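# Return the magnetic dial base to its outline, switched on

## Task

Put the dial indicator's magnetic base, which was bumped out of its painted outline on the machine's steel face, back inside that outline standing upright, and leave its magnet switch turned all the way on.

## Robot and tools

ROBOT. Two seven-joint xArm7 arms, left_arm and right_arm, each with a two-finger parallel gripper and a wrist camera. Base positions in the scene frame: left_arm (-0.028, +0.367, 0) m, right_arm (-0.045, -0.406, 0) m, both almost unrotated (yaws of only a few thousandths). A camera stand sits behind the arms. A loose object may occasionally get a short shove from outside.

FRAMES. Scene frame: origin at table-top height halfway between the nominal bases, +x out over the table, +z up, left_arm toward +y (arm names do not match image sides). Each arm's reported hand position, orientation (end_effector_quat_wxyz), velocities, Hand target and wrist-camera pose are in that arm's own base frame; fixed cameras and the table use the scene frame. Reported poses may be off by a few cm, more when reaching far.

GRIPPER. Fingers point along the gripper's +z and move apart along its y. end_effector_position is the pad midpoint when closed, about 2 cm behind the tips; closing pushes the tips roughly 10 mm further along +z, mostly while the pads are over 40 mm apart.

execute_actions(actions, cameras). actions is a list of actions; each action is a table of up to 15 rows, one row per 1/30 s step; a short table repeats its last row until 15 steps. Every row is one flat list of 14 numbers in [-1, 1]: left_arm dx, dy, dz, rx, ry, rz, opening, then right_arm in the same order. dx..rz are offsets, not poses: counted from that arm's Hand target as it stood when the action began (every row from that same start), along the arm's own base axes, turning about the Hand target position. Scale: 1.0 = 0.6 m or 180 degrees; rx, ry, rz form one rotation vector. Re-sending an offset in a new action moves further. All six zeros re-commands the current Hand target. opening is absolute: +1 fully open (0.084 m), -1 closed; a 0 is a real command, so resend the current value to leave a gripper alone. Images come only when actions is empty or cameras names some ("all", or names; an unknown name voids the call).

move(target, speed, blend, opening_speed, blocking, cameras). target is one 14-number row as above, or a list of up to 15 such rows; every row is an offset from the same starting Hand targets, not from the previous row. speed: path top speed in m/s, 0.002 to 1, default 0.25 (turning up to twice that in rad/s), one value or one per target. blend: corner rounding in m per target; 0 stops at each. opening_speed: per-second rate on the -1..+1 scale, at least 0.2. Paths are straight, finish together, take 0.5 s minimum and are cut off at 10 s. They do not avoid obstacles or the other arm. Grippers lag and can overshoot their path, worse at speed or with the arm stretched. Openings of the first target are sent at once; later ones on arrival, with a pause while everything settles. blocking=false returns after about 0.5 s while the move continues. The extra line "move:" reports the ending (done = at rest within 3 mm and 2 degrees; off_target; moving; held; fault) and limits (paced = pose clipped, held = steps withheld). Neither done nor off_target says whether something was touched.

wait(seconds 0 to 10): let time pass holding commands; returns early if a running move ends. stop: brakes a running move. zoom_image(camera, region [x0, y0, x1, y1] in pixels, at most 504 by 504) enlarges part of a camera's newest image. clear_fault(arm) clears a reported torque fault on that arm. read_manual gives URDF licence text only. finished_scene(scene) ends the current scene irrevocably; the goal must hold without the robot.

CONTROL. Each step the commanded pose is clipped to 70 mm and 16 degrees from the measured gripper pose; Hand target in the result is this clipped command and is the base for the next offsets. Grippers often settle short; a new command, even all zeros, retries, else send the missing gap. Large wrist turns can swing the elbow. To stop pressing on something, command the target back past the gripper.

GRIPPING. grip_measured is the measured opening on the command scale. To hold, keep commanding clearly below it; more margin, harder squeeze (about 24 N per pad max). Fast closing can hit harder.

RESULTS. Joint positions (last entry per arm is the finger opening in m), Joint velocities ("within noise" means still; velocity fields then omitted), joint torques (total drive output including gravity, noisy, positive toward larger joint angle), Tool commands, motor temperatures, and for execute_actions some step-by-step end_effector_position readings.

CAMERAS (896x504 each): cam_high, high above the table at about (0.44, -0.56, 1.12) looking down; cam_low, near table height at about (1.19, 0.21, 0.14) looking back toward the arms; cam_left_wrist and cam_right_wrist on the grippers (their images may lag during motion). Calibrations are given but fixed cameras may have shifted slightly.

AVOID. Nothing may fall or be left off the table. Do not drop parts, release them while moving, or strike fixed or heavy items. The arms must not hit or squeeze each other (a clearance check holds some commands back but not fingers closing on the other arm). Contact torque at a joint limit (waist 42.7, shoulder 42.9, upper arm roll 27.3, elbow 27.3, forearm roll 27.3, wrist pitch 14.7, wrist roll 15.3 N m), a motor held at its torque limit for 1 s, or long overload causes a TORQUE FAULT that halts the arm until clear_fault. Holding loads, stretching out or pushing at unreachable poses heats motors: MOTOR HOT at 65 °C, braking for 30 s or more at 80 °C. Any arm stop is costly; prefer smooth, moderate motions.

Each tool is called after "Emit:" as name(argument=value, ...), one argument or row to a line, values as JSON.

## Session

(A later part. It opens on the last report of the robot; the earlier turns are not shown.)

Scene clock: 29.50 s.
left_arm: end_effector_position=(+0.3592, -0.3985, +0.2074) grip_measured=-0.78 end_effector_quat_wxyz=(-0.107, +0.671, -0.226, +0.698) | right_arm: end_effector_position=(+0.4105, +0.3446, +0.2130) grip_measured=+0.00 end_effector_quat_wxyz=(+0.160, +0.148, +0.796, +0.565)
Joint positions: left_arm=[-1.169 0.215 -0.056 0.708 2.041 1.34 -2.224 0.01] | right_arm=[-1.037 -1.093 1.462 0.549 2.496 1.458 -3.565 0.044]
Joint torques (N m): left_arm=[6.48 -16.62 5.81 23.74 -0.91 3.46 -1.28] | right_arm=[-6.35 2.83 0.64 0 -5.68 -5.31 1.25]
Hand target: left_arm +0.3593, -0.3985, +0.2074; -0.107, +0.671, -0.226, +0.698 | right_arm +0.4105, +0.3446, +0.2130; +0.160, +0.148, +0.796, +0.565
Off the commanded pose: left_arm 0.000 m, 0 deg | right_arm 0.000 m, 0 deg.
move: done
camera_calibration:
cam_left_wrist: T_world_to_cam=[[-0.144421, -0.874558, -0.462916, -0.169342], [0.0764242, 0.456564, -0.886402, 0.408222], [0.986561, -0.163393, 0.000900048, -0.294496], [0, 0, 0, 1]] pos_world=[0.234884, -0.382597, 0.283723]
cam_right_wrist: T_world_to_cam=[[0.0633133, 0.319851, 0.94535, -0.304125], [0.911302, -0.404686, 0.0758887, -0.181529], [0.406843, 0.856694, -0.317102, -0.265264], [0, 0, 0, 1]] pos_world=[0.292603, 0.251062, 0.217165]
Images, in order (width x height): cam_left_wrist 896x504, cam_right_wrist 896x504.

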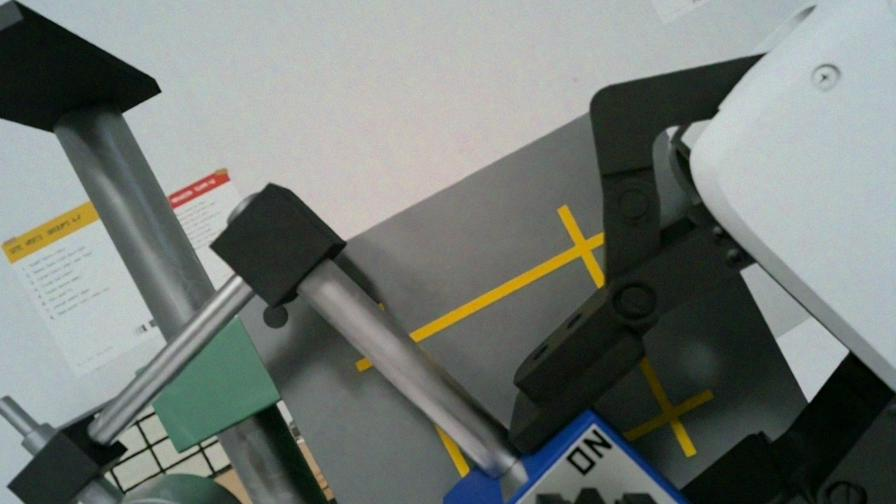

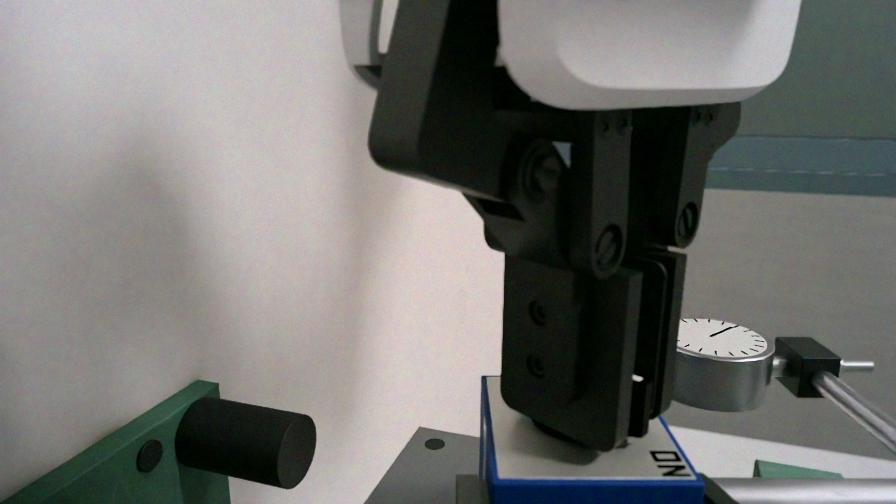

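Emit:
move(
  target=[
    [0, 0, 0, 0, 0, 0, -0.70, 0, 0, 0, 0, 0, 0, -1],
    [0, 0, 0, -0.5307, 0.0936, 0, -0.70, 0, 0, 0, 0, 0, 0, -1],
  ],
  speed=0.3,
  cameras=["cam_right_wrist", "cam_left_wrist"],
)

Emit:
zoom_image(
  camera="cam_left_wrist",
  region=[470, 380, 710, 504],
)

Scene clock: 33.93 s.
left_arm: end_effector_position=(+0.3592, -0.3985, +0.2074) grip_measured=-0.72 end_effector_quat_wxyz=(+0.453, +0.615, +0.351, +0.542) | right_arm: end_effector_position=(+0.4105, +0.3445, +0.2130) grip_measured=+0.00 end_effector_quat_wxyz=(+0.160, +0.148, +0.796, +0.565)
Joint positions: left_arm=[-1.106 0.214 -0.118 0.703 2.054 1.349 -3.915 0.013] | right_arm=[-1.037 -1.093 1.462 0.549 2.496 1.458 -3.565 0.044]
Joint torques (N m): left_arm=[7.04 -25.22 -0.28 36.57 9.33 13.51 -2.77] | right_arm=[-1.28 12.88 -19.24 8.19 2.74 -0.15 -0.08]
Hand target: left_arm +0.3593, -0.3985, +0.2074; +0.454, +0.614, +0.351, +0.542 | right_arm +0.4105, +0.3446, +0.2130; +0.160, +0.148, +0.796, +0.565
Off the commanded pose: left_arm 0.000 m, 0 deg | right_arm 0.000 m, 0 deg.
move: done
camera_calibration:
cam_left_wrist: T_world_to_cam=[[-0.0512883, -0.347894, 0.93613, -0.282952], [-0.166583, -0.921251, -0.351492, -0.164492], [0.984693, -0.173971, -0.0107039, -0.295656], [0, 0, 0, 1]] pos_world=[0.249217, -0.301411, 0.203897]
cam_right_wrist: T_world_to_cam=[[0.0633928, 0.31994, 0.945315, -0.304131], [0.911249, -0.404802, 0.0758961, -0.181526], [0.406948, 0.856606, -0.317206, -0.265164], [0, 0, 0, 1]] pos_world=[0.292603, 0.250962, 0.217165]
Images, in order (width x height): cam_left_wrist 896x504, cam_right_wrist 896x504.

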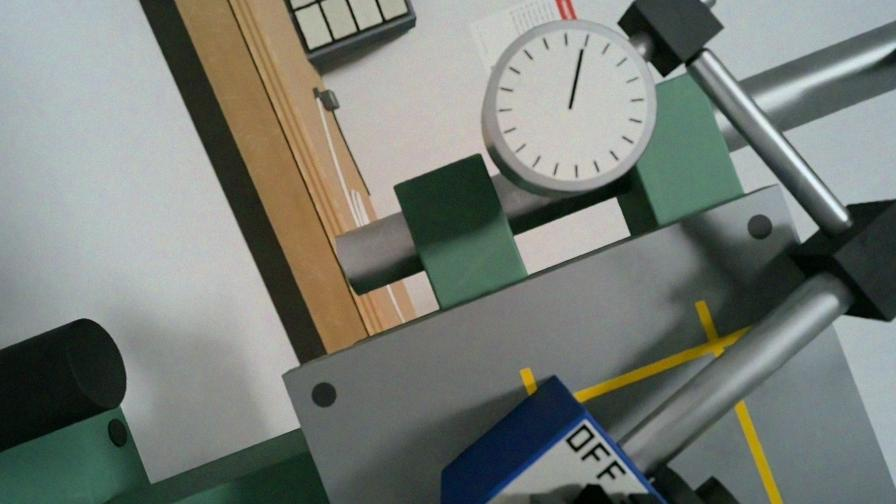

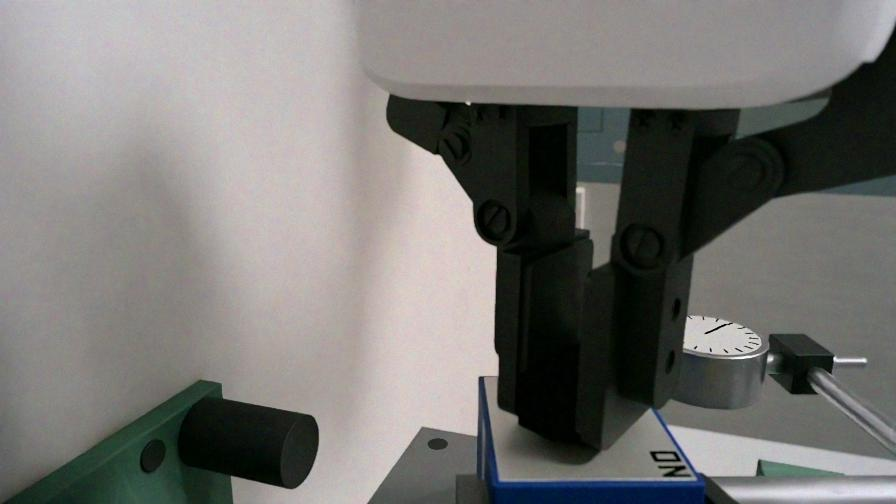

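Scaled by 2.100.

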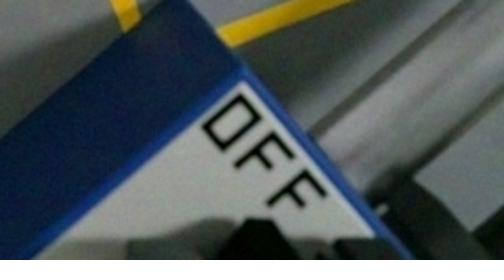

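Emit:
move(
  target=[
    [0, 0, 0, 0.0219, -0.0039, 0, -0.70, 0, 0, 0, 0, 0, 0, -1],
    [0, 0, 0, 0.0219, -0.0039, 0, -0.35, 0, 0, 0, 0, 0, 0, -1],
    [-0.0985, 0.0174, 0, 0.0219, -0.0039, 0, -0.35, 0, 0, 0, 0, 0, 0, -1],
  ],
  speed=0.15,
  cameras=["cam_right_wrist", "cam_left_wrist"],
)

Emit:
zoom_image(
  camera="cam_left_wrist",
  region=[420, 300, 720, 504],
)

Scene clock: 36.67 s.
left_arm: end_effector_position=(+0.3002, -0.3881, +0.2074) grip_measured=-0.37 end_effector_quat_wxyz=(+0.434, +0.626, +0.330, +0.557) | right_arm: end_effector_position=(+0.4105, +0.3446, +0.2130) grip_measured=-0.01 end_effector_quat_wxyz=(+0.160, +0.148, +0.796, +0.565)
Joint positions: left_arm=[-1.192 0.152 -0.196 0.609 1.909 1.436 -3.845 0.028] | right_arm=[-1.037 -1.093 1.462 0.549 2.496 1.458 -3.565 0.044]
Joint torques (N m): left_arm=[-5.81 -19.28 -3.01 11.88 -2.73 4.53 2.14] | right_arm=[4.63 15.63 -35.15 6.11 1.44 2.88 -0.92]
Hand target: left_arm +0.3002, -0.3881, +0.2074; +0.434, +0.626, +0.330, +0.557 | right_arm +0.4105, +0.3446, +0.2130; +0.160, +0.148, +0.796, +0.565
Off the commanded pose: left_arm 0.000 m, 0 deg | right_arm 0.000 m, 0 deg.
move: done
camera_calibration:
cam_left_wrist: T_world_to_cam=[[-0.0626585, -0.411263, 0.90936, -0.298049], [-0.161824, -0.894907, -0.415877, -0.142608], [0.984828, -0.173214, -0.0104787, -0.23551], [0, 0, 0, 1]] pos_world=[0.190184, -0.290992, 0.209258]
cam_right_wrist: T_world_to_cam=[[0.0633133, 0.319851, 0.94535, -0.304125], [0.911302, -0.404686, 0.0758887, -0.181529], [0.406843, 0.856694, -0.317102, -0.265264], [0, 0, 0, 1]] pos_world=[0.292603, 0.251062, 0.217165]
Images, in order (width x height): cam_left_wrist 896x504, cam_right_wrist 896x504.

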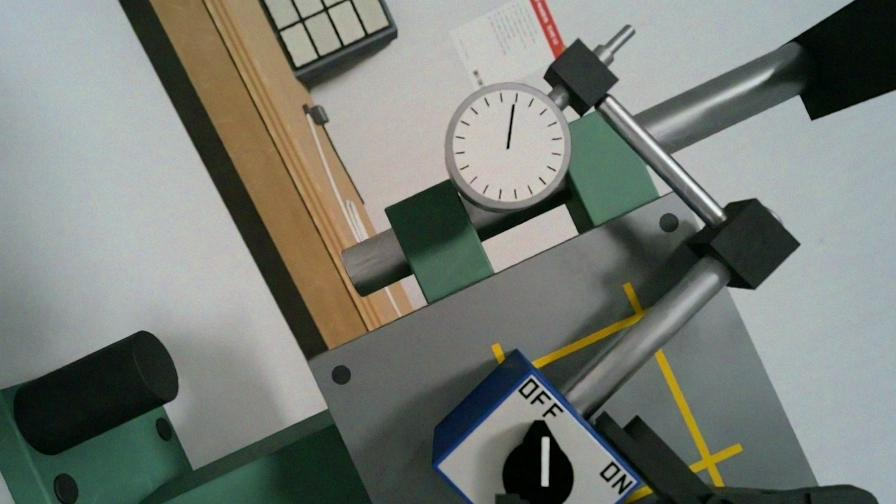

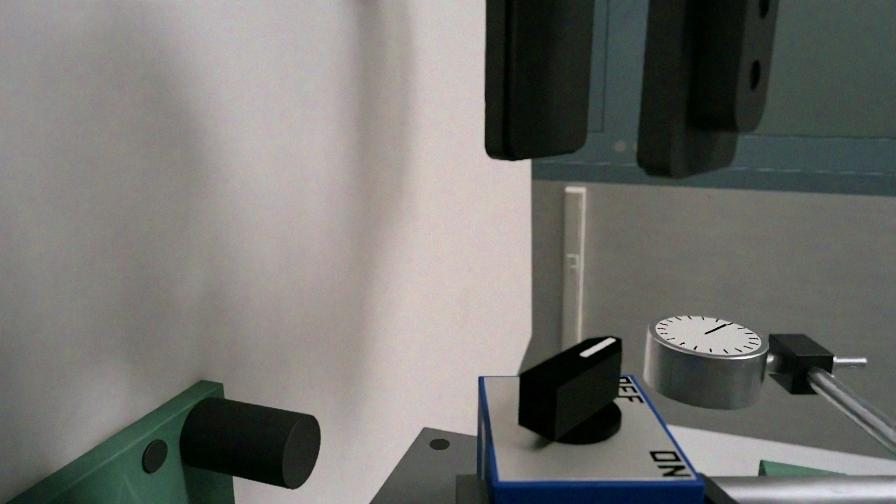

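Scaled by 1.680.

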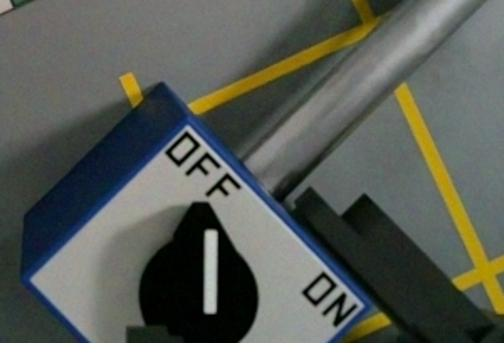

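Emit:
move(
  target=[
    [-0.1030, -0.05, -0.0648, 0.3605, -0.0636, 0, -0.35, -0.005, 0.0008, 0, 0, 0, 0, -1],
    [-0.1030, -0.05, -0.0648, 0.3605, -0.0636, 0, -0.35, -0.0078, -0.0168, 0.0365, 0.1036, -0.0172, 0, -1],
  ],
  speed=[0.3, 0.1],
  blend=[0.004, 0],
  cameras=["cam_right_wrist", "cam_left_wrist"],
)

Emit:
zoom_image(
  camera="cam_left_wrist",
  region=[300, 80, 620, 440],
)

Scene clock: 41.70 s.
left_arm: end_effector_position=(+0.2384, -0.4181, +0.1686) grip_measured=-0.37 end_effector_quat_wxyz=(+0.060, +0.706, -0.063, +0.703) | right_arm: end_effector_position=(+0.4058, +0.3345, +0.2349) grip_measured=-0.01 end_effector_quat_wxyz=(+0.156, +0.156, +0.690, +0.690)
Joint positions: left_arm=[-1.331 0.34 -0.258 0.717 1.758 1.581 -2.742 0.028] | right_arm=[-1.129 -0.932 1.586 0.462 2.766 1.677 -3.714 0.044]
Joint torques (N m): left_arm=[-5.77 -12.27 -3.78 15.68 -2.65 4.61 2.02] | right_arm=[-5.37 15.13 -22.88 6.42 5.71 5.32 -1.33]
Hand target: left_arm +0.2384, -0.4181, +0.1686; +0.060, +0.706, -0.063, +0.703 | right_arm +0.4058, +0.3345, +0.2349; +0.156, +0.156, +0.690, +0.690
Off the commanded pose: left_arm 0.000 m, 0 deg | right_arm 0.000 m, 0 deg.
move: done
camera_calibration:
cam_left_wrist: T_world_to_cam=[[-0.164195, -0.986394, -0.00811653, -0.340555], [-0.00247599, 0.00864031, -0.99996, 0.242644], [0.986425, -0.164169, -0.00386101, -0.177916], [0, 0, 0, 1]] pos_world=[0.120184, -0.367226, 0.239183]
cam_right_wrist: T_world_to_cam=[[0.0102377, 0.000506364, 0.999947, -0.205712], [0.909466, -0.415679, -0.00910079, -0.158611], [0.415652, 0.909511, -0.00471609, -0.342327], [0, 0, 0, 1]] pos_world=[0.288647, 0.245524, 0.202644]
Images, in order (width x height): cam_left_wrist 896x504, cam_right_wrist 896x504.

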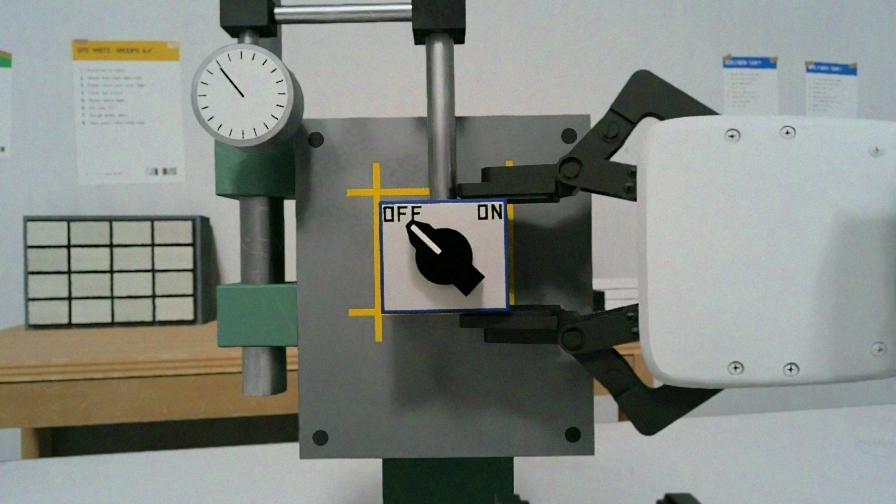

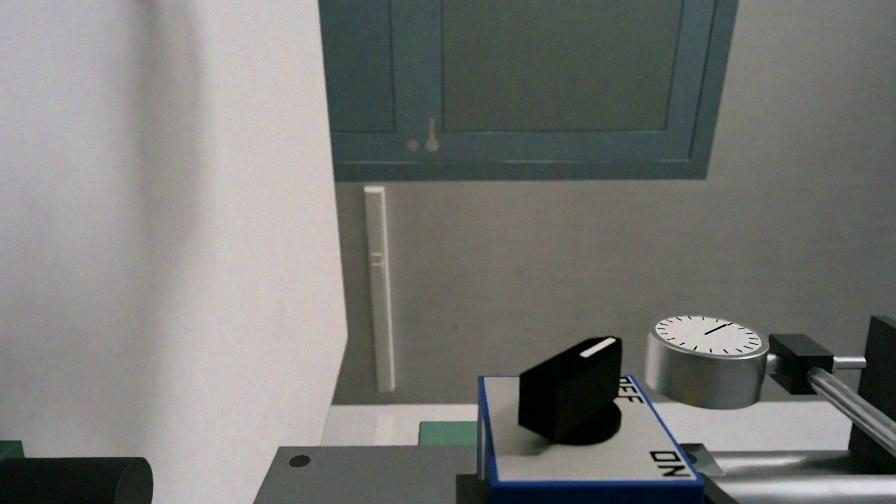

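Scaled by 1.400.

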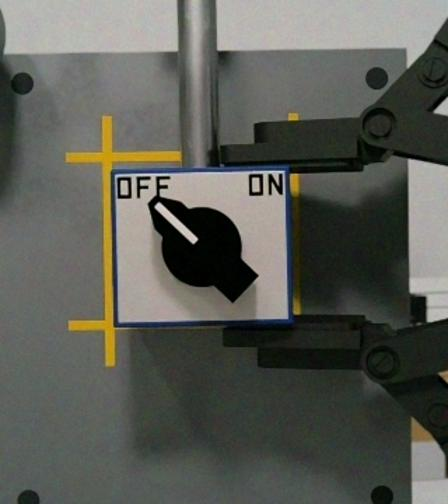

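Emit:
move(
  target=[0.1498, 0.03, 0.1173, -0.2462, 0.0434, 0, -0.35, 0.0057, 0.0005, 0.0037, -0.0066, 0.0011, 0, -1],
  speed=0.15,
  cameras=["cam_right_wrist", "cam_left_wrist"],
)

Emit:
zoom_image(
  camera="cam_left_wrist",
  region=[440, 330, 740, 504],
)

Emit:
zoom_image(
  camera="cam_right_wrist",
  region=[440, 200, 740, 504],
)

Scene clock: 46.90 s.
left_arm: end_effector_position=(+0.3282, -0.4001, +0.2389) grip_measured=-0.37 end_effector_quat_wxyz=(+0.326, +0.676, +0.211, +0.627) | right_arm: end_effector_position=(+0.4092, +0.3348, +0.2371) grip_measured=-0.01 end_effector_quat_wxyz=(+0.156, +0.156, +0.697, +0.682)
Joint positions: left_arm=[-1.156 0.101 -0.149 0.665 1.958 1.348 -3.398 0.028] | right_arm=[-1.126 -0.944 1.566 0.475 2.741 1.66 -3.698 0.044]
Joint torques (N m): left_arm=[5.7 -19.5 2.44 18.79 3.97 0.12 -2.14] | right_arm=[0.52 6.79 -38.99 11.24 3.88 -1 2.03]
Hand target: left_arm +0.3282, -0.4001, +0.2389; +0.326, +0.676, +0.211, +0.627 | right_arm +0.4092, +0.3348, +0.2371; +0.156, +0.156, +0.697, +0.682
Off the commanded pose: left_arm 0.000 m, 0 deg | right_arm 0.000 m, 0 deg.
move: done
camera_calibration:
cam_left_wrist: T_world_to_cam=[[-0.114317, -0.703768, 0.701173, -0.380218], [-0.125588, -0.689899, -0.712928, 0.005427], [0.985474, -0.169558, -0.0095173, -0.263826], [0, 0, 0, 1]] pos_world=[0.21721, -0.308575, 0.267956]
cam_right_wrist: T_world_to_cam=[[0.0137434, 0.0211718, 0.999681, -0.216287], [0.909492, -0.415706, -0.0036995, -0.162821], [0.415495, 0.909253, -0.0249688, -0.339083], [0, 0, 0, 1]] pos_world=[0.291944, 0.245206, 0.207149]
Images, in order (width x height): cam_left_wrist 896x504, cam_right_wrist 896x504.

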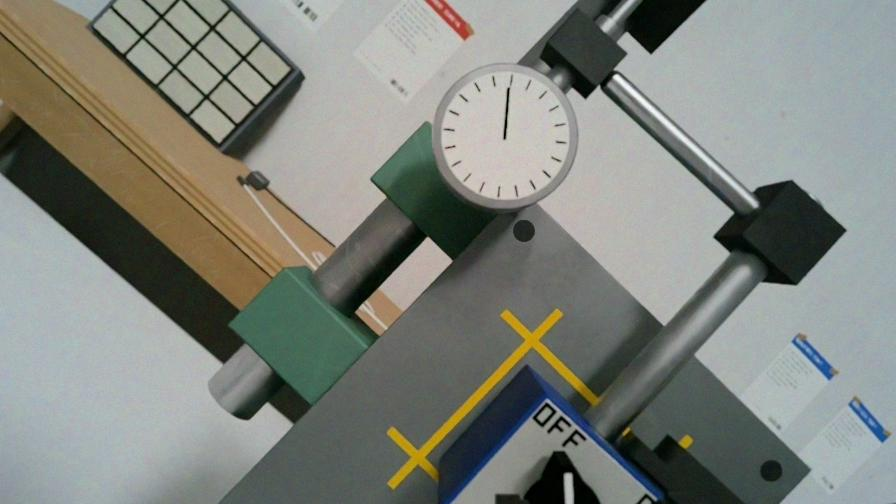

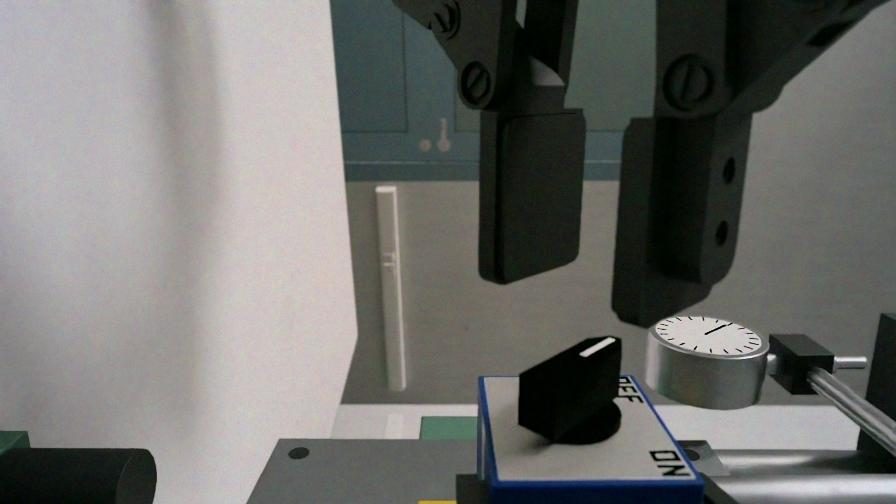

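Scaled by 1.680.

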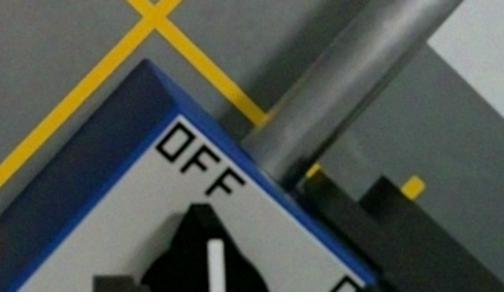

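Scaled by 1.658.

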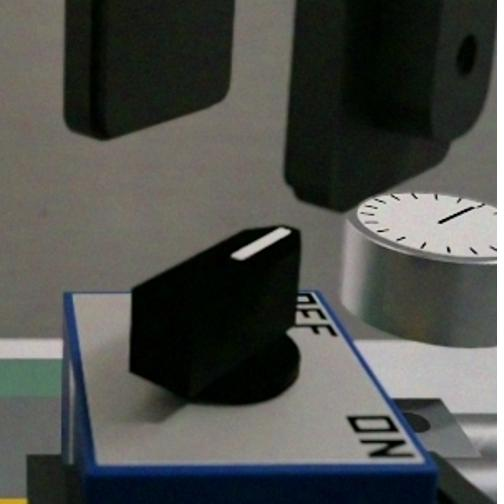

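Emit:
move(
  target=[0.0467, -0.0047, -0.0023, 0, 0, 0, -0.35, 0, 0, 0, 0, 0, 0, -1],
  speed=0.12,
  cameras=["cam_right_wrist", "cam_left_wrist"],
)

Emit:
zoom_image(
  camera="cam_left_wrist",
  region=[470, 380, 710, 504],
)

Emit:
zoom_image(
  camera="cam_right_wrist",
  region=[440, 200, 740, 504],
)

Scene clock: 48.27 s.
left_arm: end_effector_position=(+0.3562, -0.4029, +0.2376) grip_measured=-0.37 end_effector_quat_wxyz=(+0.326, +0.676, +0.211, +0.627) | right_arm: end_effector_position=(+0.4092, +0.3348, +0.2371) grip_measured=-0.01 end_effector_quat_wxyz=(+0.156, +0.156, +0.697, +0.682)
Joint positions: left_arm=[-1.117 0.135 -0.112 0.706 2.024 1.307 -3.407 0.028] | right_arm=[-1.126 -0.944 1.566 0.475 2.741 1.66 -3.698 0.044]
Joint torques (N m): left_arm=[5.59 -11.26 2.6 19.01 3.81 0.07 -2.21] | right_arm=[-4.57 7.43 -39.46 11.29 5.16 -1 1.89]
Hand target: left_arm +0.3563, -0.4029, +0.2376; +0.326, +0.676, +0.211, +0.627 | right_arm +0.4092, +0.3348, +0.2371; +0.156, +0.156, +0.697, +0.682
Off the commanded pose: left_arm 0.000 m, 0 deg | right_arm 0.000 m, 0 deg.
move: done
camera_calibration:
cam_left_wrist: T_world_to_cam=[[-0.114299, -0.703671, 0.701273, -0.378018], [-0.125606, -0.689998, -0.71283, 0.00594899], [0.985474, -0.16956, -0.00951886, -0.291809], [0, 0, 0, 1]] pos_world=[0.245111, -0.311374, 0.266556]
cam_right_wrist: T_world_to_cam=[[0.0137015, 0.02108, 0.999684, -0.216252], [0.909454, -0.415788, -0.0036972, -0.16279], [0.415578, 0.909217, -0.0248682, -0.33912], [0, 0, 0, 1]] pos_world=[0.291944, 0.245206, 0.207149]
Images, in order (width x height): cam_left_wrist 896x504, cam_right_wrist 896x504.

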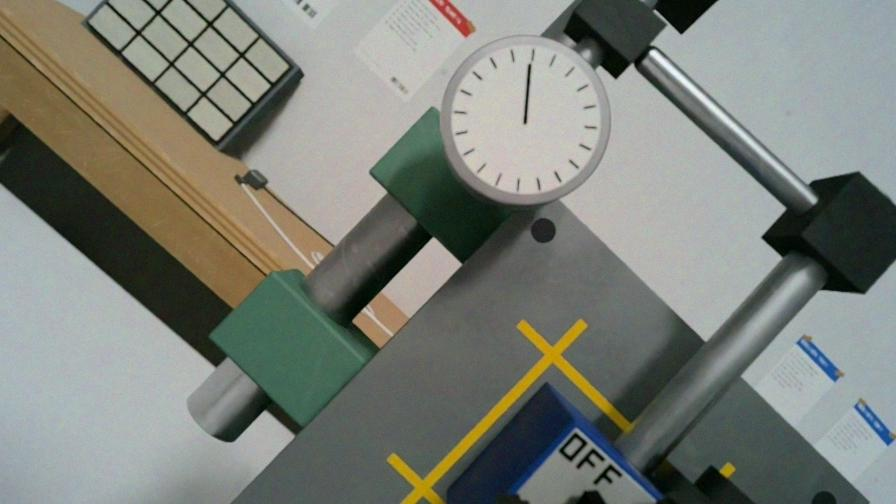

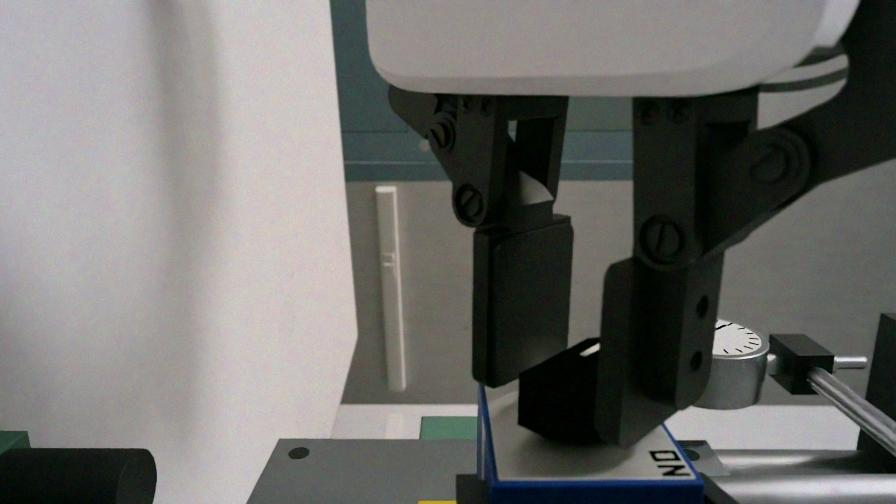

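Scaled by 2.100.

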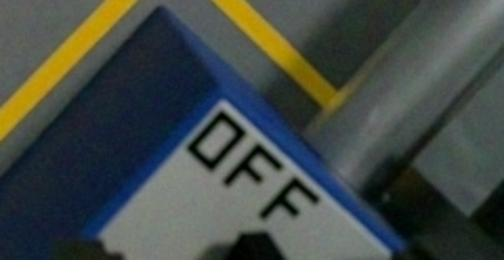

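Scaled by 1.658.

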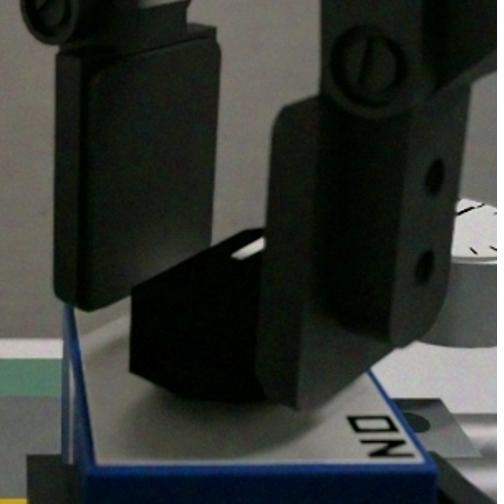

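Emit:
move(
  target=[
    [0.0052, -0.0009, 0, 0, 0, 0, -0.35, 0, 0, 0, 0, 0, 0, -1],
    [0.0052, -0.0009, 0, 0, 0, 0, -0.82, 0, 0, 0, 0, 0, 0, -1],
  ],
  speed=0.12,
  opening_speed=0.7,
  cameras=["cam_right_wrist", "cam_left_wrist"],
)

Scene clock: 50.67 s.
left_arm: end_effector_position=(+0.3593, -0.4036, +0.2376) grip_measured=-0.62 end_effector_quat_wxyz=(+0.326, +0.676, +0.211, +0.626) | right_arm: end_effector_position=(+0.4092, +0.3348, +0.2371) grip_measured=-0.01 end_effector_quat_wxyz=(+0.156, +0.156, +0.697, +0.682)
Joint positions: left_arm=[-1.113 0.139 -0.108 0.712 2.031 1.303 -3.408 0.017] | right_arm=[-1.126 -0.944 1.566 0.475 2.741 1.66 -3.698 0.044]
Joint torques (N m): left_arm=[9.75 -11.59 9.15 5.11 -4.95 2.45 -1.91] | right_arm=[-7.84 11.25 -39.63 6.87 5.93 3.01 1.3]
Hand target: left_arm +0.3594, -0.4034, +0.2376; +0.326, +0.676, +0.211, +0.627 | right_arm +0.4092, +0.3348, +0.2371; +0.156, +0.156, +0.697, +0.682
Off the commanded pose: left_arm 0.000 m, 0 deg | right_arm 0.000 m, 0 deg.
move: done
camera_calibration:
cam_left_wrist: T_world_to_cam=[[-0.114516, -0.703617, 0.701291, -0.37801], [-0.125825, -0.689976, -0.712812, 0.00599216], [0.985421, -0.169869, -0.00951909, -0.295148], [0, 0, 0, 1]] pos_world=[0.24831, -0.311976, 0.266556]
cam_right_wrist: T_world_to_cam=[[0.0137482, 0.0211688, 0.999681, -0.216289], [0.909399, -0.415909, -0.0036995, -0.162835], [0.415698, 0.90916, -0.0249688, -0.339161], [0, 0, 0, 1]] pos_world=[0.292044, 0.245206, 0.207149]
Images, in order (width x height): cam_left_wrist 896x504, cam_right_wrist 896x504.

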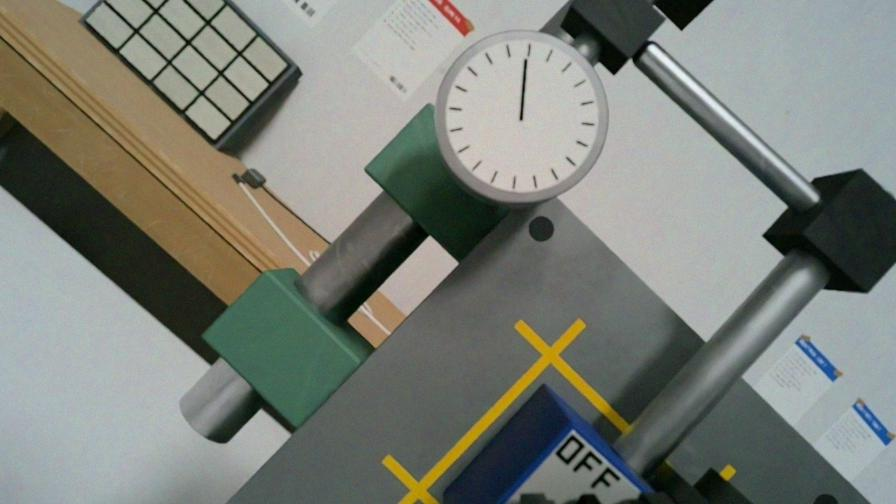

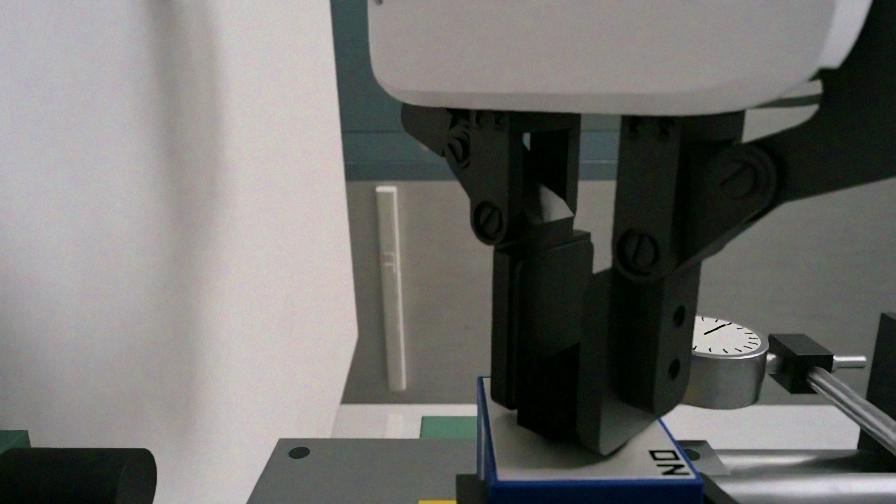

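Emit:
zoom_image(
  camera="cam_left_wrist",
  region=[500, 420, 700, 504],
)

Emit:
zoom_image(
  camera="cam_right_wrist",
  region=[460, 300, 720, 500],
)

Scaled by 2.520.

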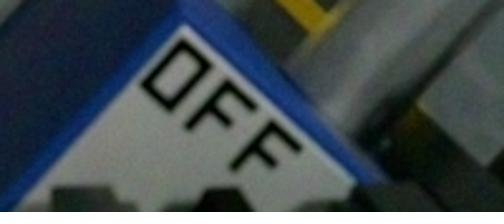

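Scaled by 1.938.

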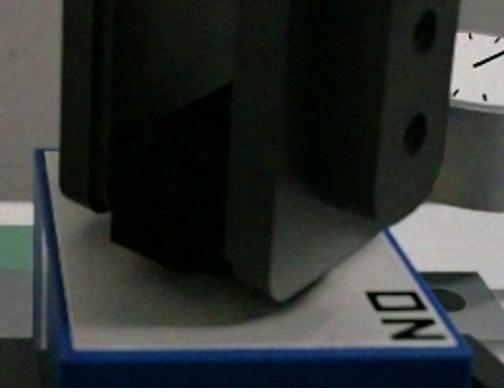

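Emit:
move(
  target=[
    [0, 0, 0, 0, 0, 0, -0.5, 0, 0, 0, 0, 0, 0, -1],
    [0.0003, 0.0021, -0.0021, -0.0137, 0.0024, 0, -0.5, 0, 0, 0, 0, 0, 0, -1],
    [0.0003, 0.0021, -0.0021, -0.0137, 0.0024, 0, -0.82, 0, 0, 0, 0, 0, 0, -1],
  ],
  speed=0.12,
  cameras=["cam_right_wrist", "cam_left_wrist"],
)

Emit:
zoom_image(
  camera="cam_left_wrist",
  region=[500, 420, 700, 504],
)

Emit:
zoom_image(
  camera="cam_right_wrist",
  region=[460, 300, 720, 500],
)

Scene clock: 53.37 s.
left_arm: end_effector_position=(+0.3595, -0.4023, +0.2364) grip_measured=-0.62 end_effector_quat_wxyz=(+0.339, +0.671, +0.226, +0.619) | right_arm: end_effector_position=(+0.4092, +0.3348, +0.2371) grip_measured=+0.00 end_effector_quat_wxyz=(+0.156, +0.156, +0.697, +0.682)
Joint positions: left_arm=[-1.111 0.14 -0.109 0.709 2.034 1.304 -3.456 0.017] | right_arm=[-1.126 -0.944 1.566 0.475 2.741 1.66 -3.698 0.044]
Joint torques (N m): left_arm=[18.71 -7.08 13.6 -1.29 -8.62 -0.99 -2.03] | right_arm=[-4.67 14.51 -44.53 4.43 7.41 2.64 0.73]
Hand target: left_arm +0.3596, -0.4022, +0.2363; +0.339, +0.671, +0.226, +0.619 | right_arm +0.4092, +0.3348, +0.2371; +0.156, +0.156, +0.697, +0.682
Off the commanded pose: left_arm 0.000 m, 0 deg | right_arm 0.000 m, 0 deg.
move: done
camera_calibration:
cam_left_wrist: T_world_to_cam=[[-0.109237, -0.672691, 0.731815, -0.372995], [-0.130753, -0.7201, -0.68144, -0.0116703], [0.985379, -0.170126, -0.00929473, -0.295319], [0, 0, 0, 1]] pos_world=[0.24873, -0.309556, 0.262266]
cam_right_wrist: T_world_to_cam=[[0.0137434, 0.0211718, 0.999681, -0.216287], [0.909492, -0.415706, -0.0036995, -0.162821], [0.415495, 0.909253, -0.0249688, -0.339083], [0, 0, 0, 1]] pos_world=[0.291944, 0.245206, 0.207149]
Images, in order (width x height): cam_left_wrist 896x504, cam_right_wrist 896x504.

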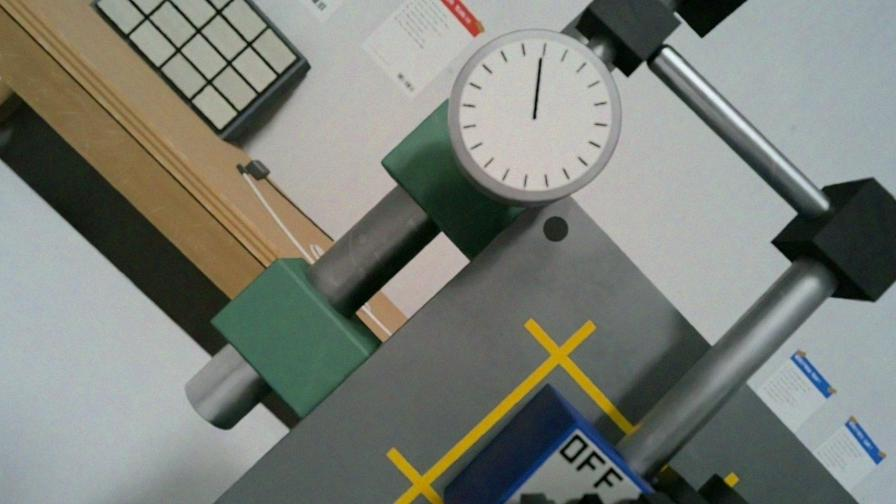

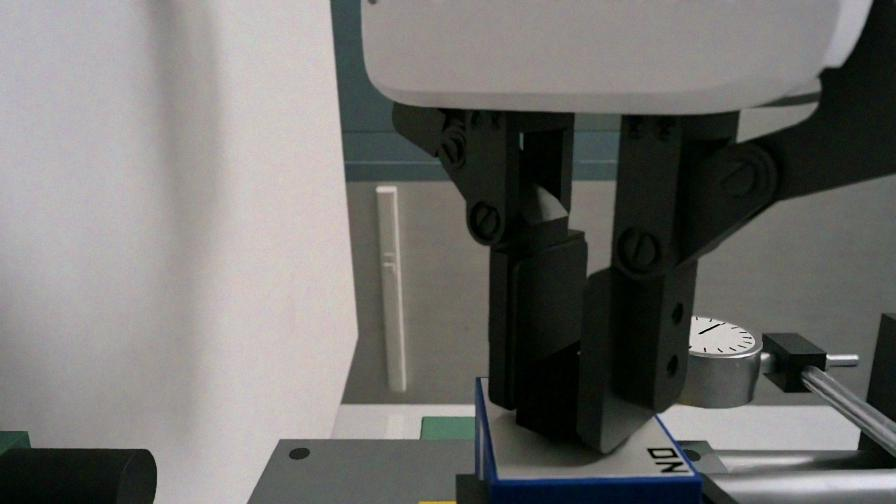

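Scaled by 2.520.

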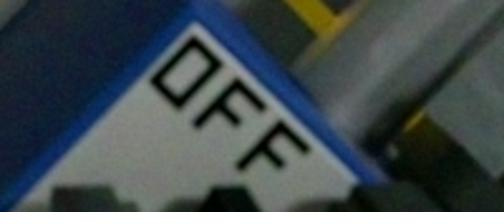

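Scaled by 1.938.

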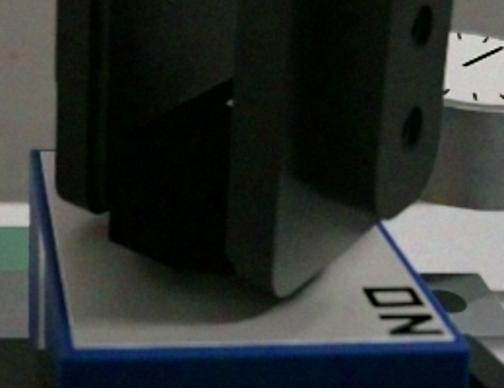

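Emit:
move(
  target=[
    [0, 0, 0, 0, 0, 0, -0.45, 0, 0, 0, 0, 0, 0, -1],
    [-0.004, -0.0015, 0.0022, 0, 0, 0, -0.45, 0, 0, 0, 0, 0, 0, -1],
    [-0.004, -0.0015, 0.0022, 0, 0, 0, -0.82, 0, 0, 0, 0, 0, 0, -1],
  ],
  speed=0.12,
  cameras=["cam_right_wrist", "cam_left_wrist"],
)

Emit:
zoom_image(
  camera="cam_left_wrist",
  region=[500, 420, 700, 504],
)

Emit:
zoom_image(
  camera="cam_right_wrist",
  region=[460, 300, 720, 500],
)

Scene clock: 56.20 s.
left_arm: end_effector_position=(+0.3571, -0.4032, +0.2378) grip_measured=-0.78 end_effector_quat_wxyz=(+0.339, +0.671, +0.226, +0.619) | right_arm: end_effector_position=(+0.4092, +0.3348, +0.2371) grip_measured=+0.00 end_effector_quat_wxyz=(+0.156, +0.156, +0.697, +0.682)
Joint positions: left_arm=[-1.114 0.136 -0.112 0.708 2.026 1.306 -3.451 0.01] | right_arm=[-1.126 -0.944 1.566 0.475 2.741 1.66 -3.698 0.044]
Joint torques (N m): left_arm=[-1.21 -13.34 1.26 10.41 -3.04 2.16 2.17] | right_arm=[-1.42 12.44 -33.76 7.94 5.28 1.93 0.66]
Hand target: left_arm +0.3572, -0.4031, +0.2376; +0.339, +0.671, +0.226, +0.619 | right_arm +0.4092, +0.3348, +0.2371; +0.156, +0.156, +0.697, +0.682
Off the commanded pose: left_arm 0.000 m, 0 deg | right_arm 0.000 m, 0 deg.
move: done
camera_calibration:
cam_left_wrist: T_world_to_cam=[[-0.109145, -0.672595, 0.731918, -0.374918], [-0.130839, -0.72019, -0.681328, -0.0117275], [0.985377, -0.170127, -0.00939633, -0.29297], [0, 0, 0, 1]] pos_world=[0.246231, -0.310456, 0.263666]
cam_right_wrist: T_world_to_cam=[[0.013701, 0.0210813, 0.999684, -0.216252], [0.909492, -0.415705, -0.00369852, -0.162821], [0.415496, 0.909255, -0.0248688, -0.339105], [0, 0, 0, 1]] pos_world=[0.291944, 0.245206, 0.207149]
Images, in order (width x height): cam_left_wrist 896x504, cam_right_wrist 896x504.

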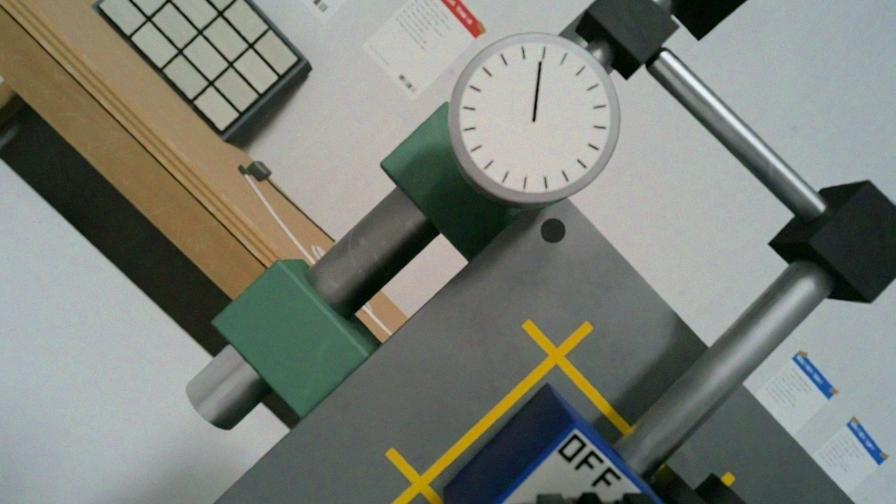

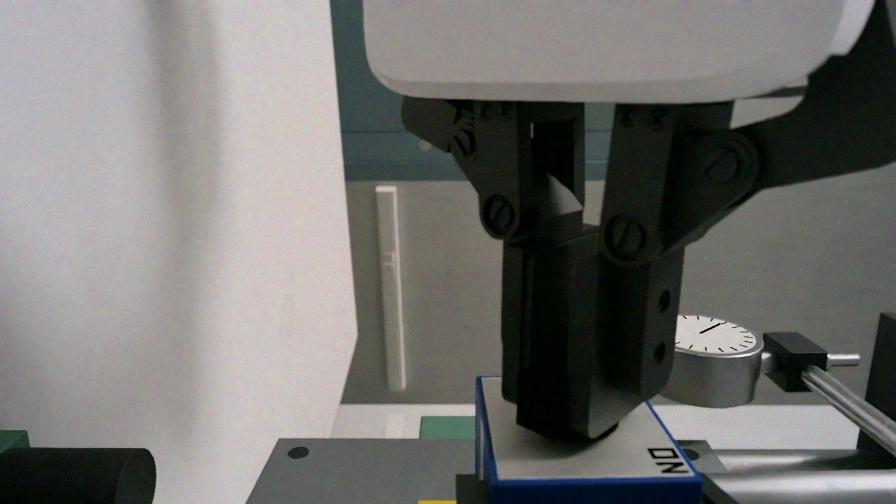

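Scaled by 2.520.

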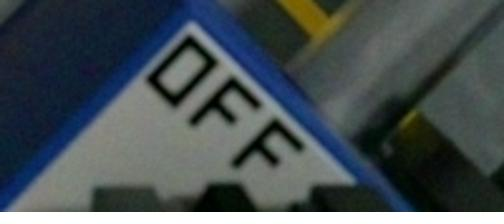

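Scaled by 1.938.

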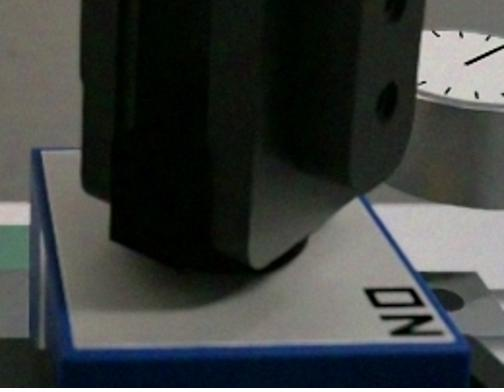

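Emit:
zoom_image(
  camera="cam_left_wrist",
  region=[380, 310, 640, 470],
)

Scaled by 1.938.

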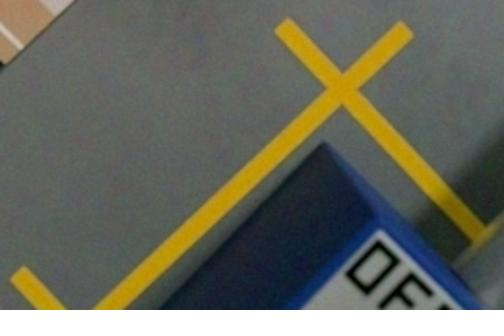

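Emit:
move(
  target=[
    [0, 0, 0, 0, 0, 0, -0.70, 0, 0, 0, 0, 0, 0, -1],
    [-0.0002, -0.0013, 0.0010, 0, 0, 0, -0.70, -0.0002, -0.0013, 0.0010, 0, 0, 0, -1],
    [-0.0002, -0.0013, 0.0010, 0.5252, -0.0926, 0, -0.70, -0.0002, -0.0013, 0.0010, 0, 0, 0, -1],
  ],
  speed=[0.2, 0.05, 0.3],
  cameras=["cam_right_wrist", "cam_left_wrist"],
)

Emit:
zoom_image(
  camera="cam_left_wrist",
  region=[420, 280, 720, 504],
)

Scene clock: 62.47 s.
left_arm: end_effector_position=(+0.3566, -0.4044, +0.2381) grip_measured=-0.71 end_effector_quat_wxyz=(-0.234, +0.617, -0.347, +0.666) | right_arm: end_effector_position=(+0.4091, +0.3340, +0.2377) grip_measured=+0.00 end_effector_quat_wxyz=(+0.156, +0.156, +0.697, +0.682)
Joint positions: left_arm=[-1.155 0.139 -0.075 0.714 2.017 1.305 -1.773 0.013] | right_arm=[-1.125 -0.944 1.563 0.473 2.738 1.661 -3.697 0.044]
Joint torques (N m): left_arm=[24.38 -28.42 21.48 5.67 -12.92 15.25 2.83] | right_arm=[-4.99 15.24 -39.85 9.39 8.44 5.4 1.98]
Hand target: left_arm +0.3570, -0.4039, +0.2382; -0.235, +0.618, -0.346, +0.666 | right_arm +0.4091, +0.3340, +0.2377; +0.156, +0.156, +0.697, +0.682
Off the commanded pose: left_arm 0.001 m, 0 deg | right_arm 0.000 m, 0 deg.
move: done
camera_calibration:
cam_left_wrist: T_world_to_cam=[[-0.105908, -0.647907, -0.754321, -0.0132375], [0.128339, 0.743336, -0.656491, 0.481007], [0.986059, -0.166336, 0.00442671, -0.294712], [0, 0, 0, 1]] pos_world=[0.227469, -0.415148, 0.307096]
cam_right_wrist: T_world_to_cam=[[0.0137439, 0.0211705, 0.999681, -0.216868], [0.909454, -0.415788, -0.00369817, -0.163029], [0.415577, 0.909215, -0.0249682, -0.338314], [0, 0, 0, 1]] pos_world=[0.291844, 0.244406, 0.207749]
Images, in order (width x height): cam_left_wrist 896x504, cam_right_wrist 896x504.

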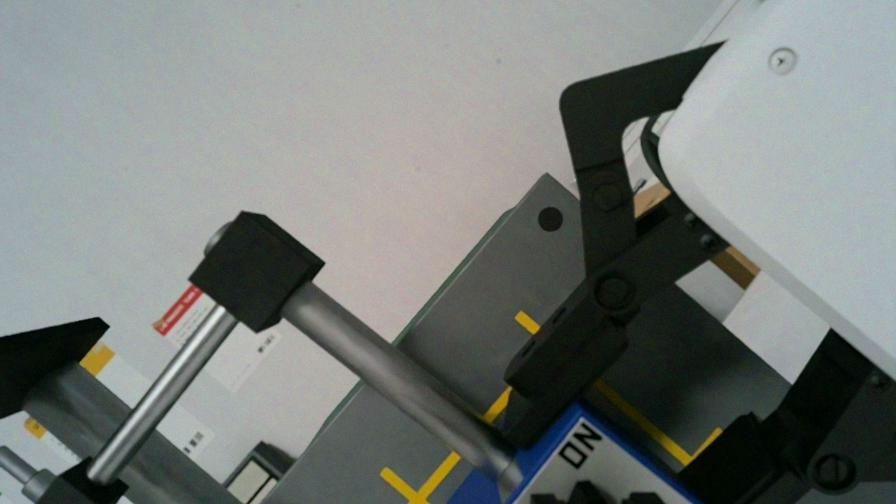

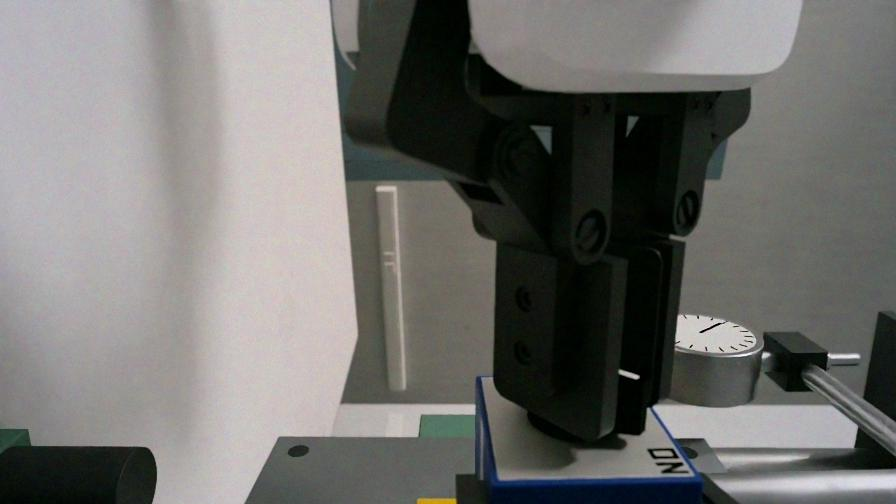

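Scaled by 1.680.

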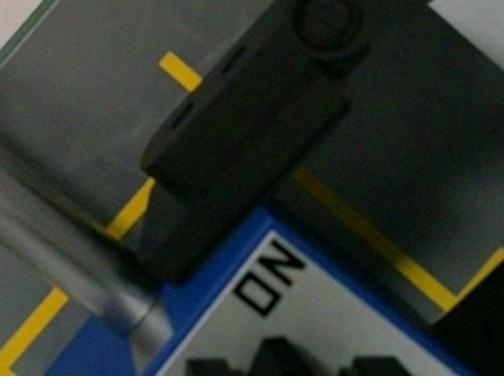

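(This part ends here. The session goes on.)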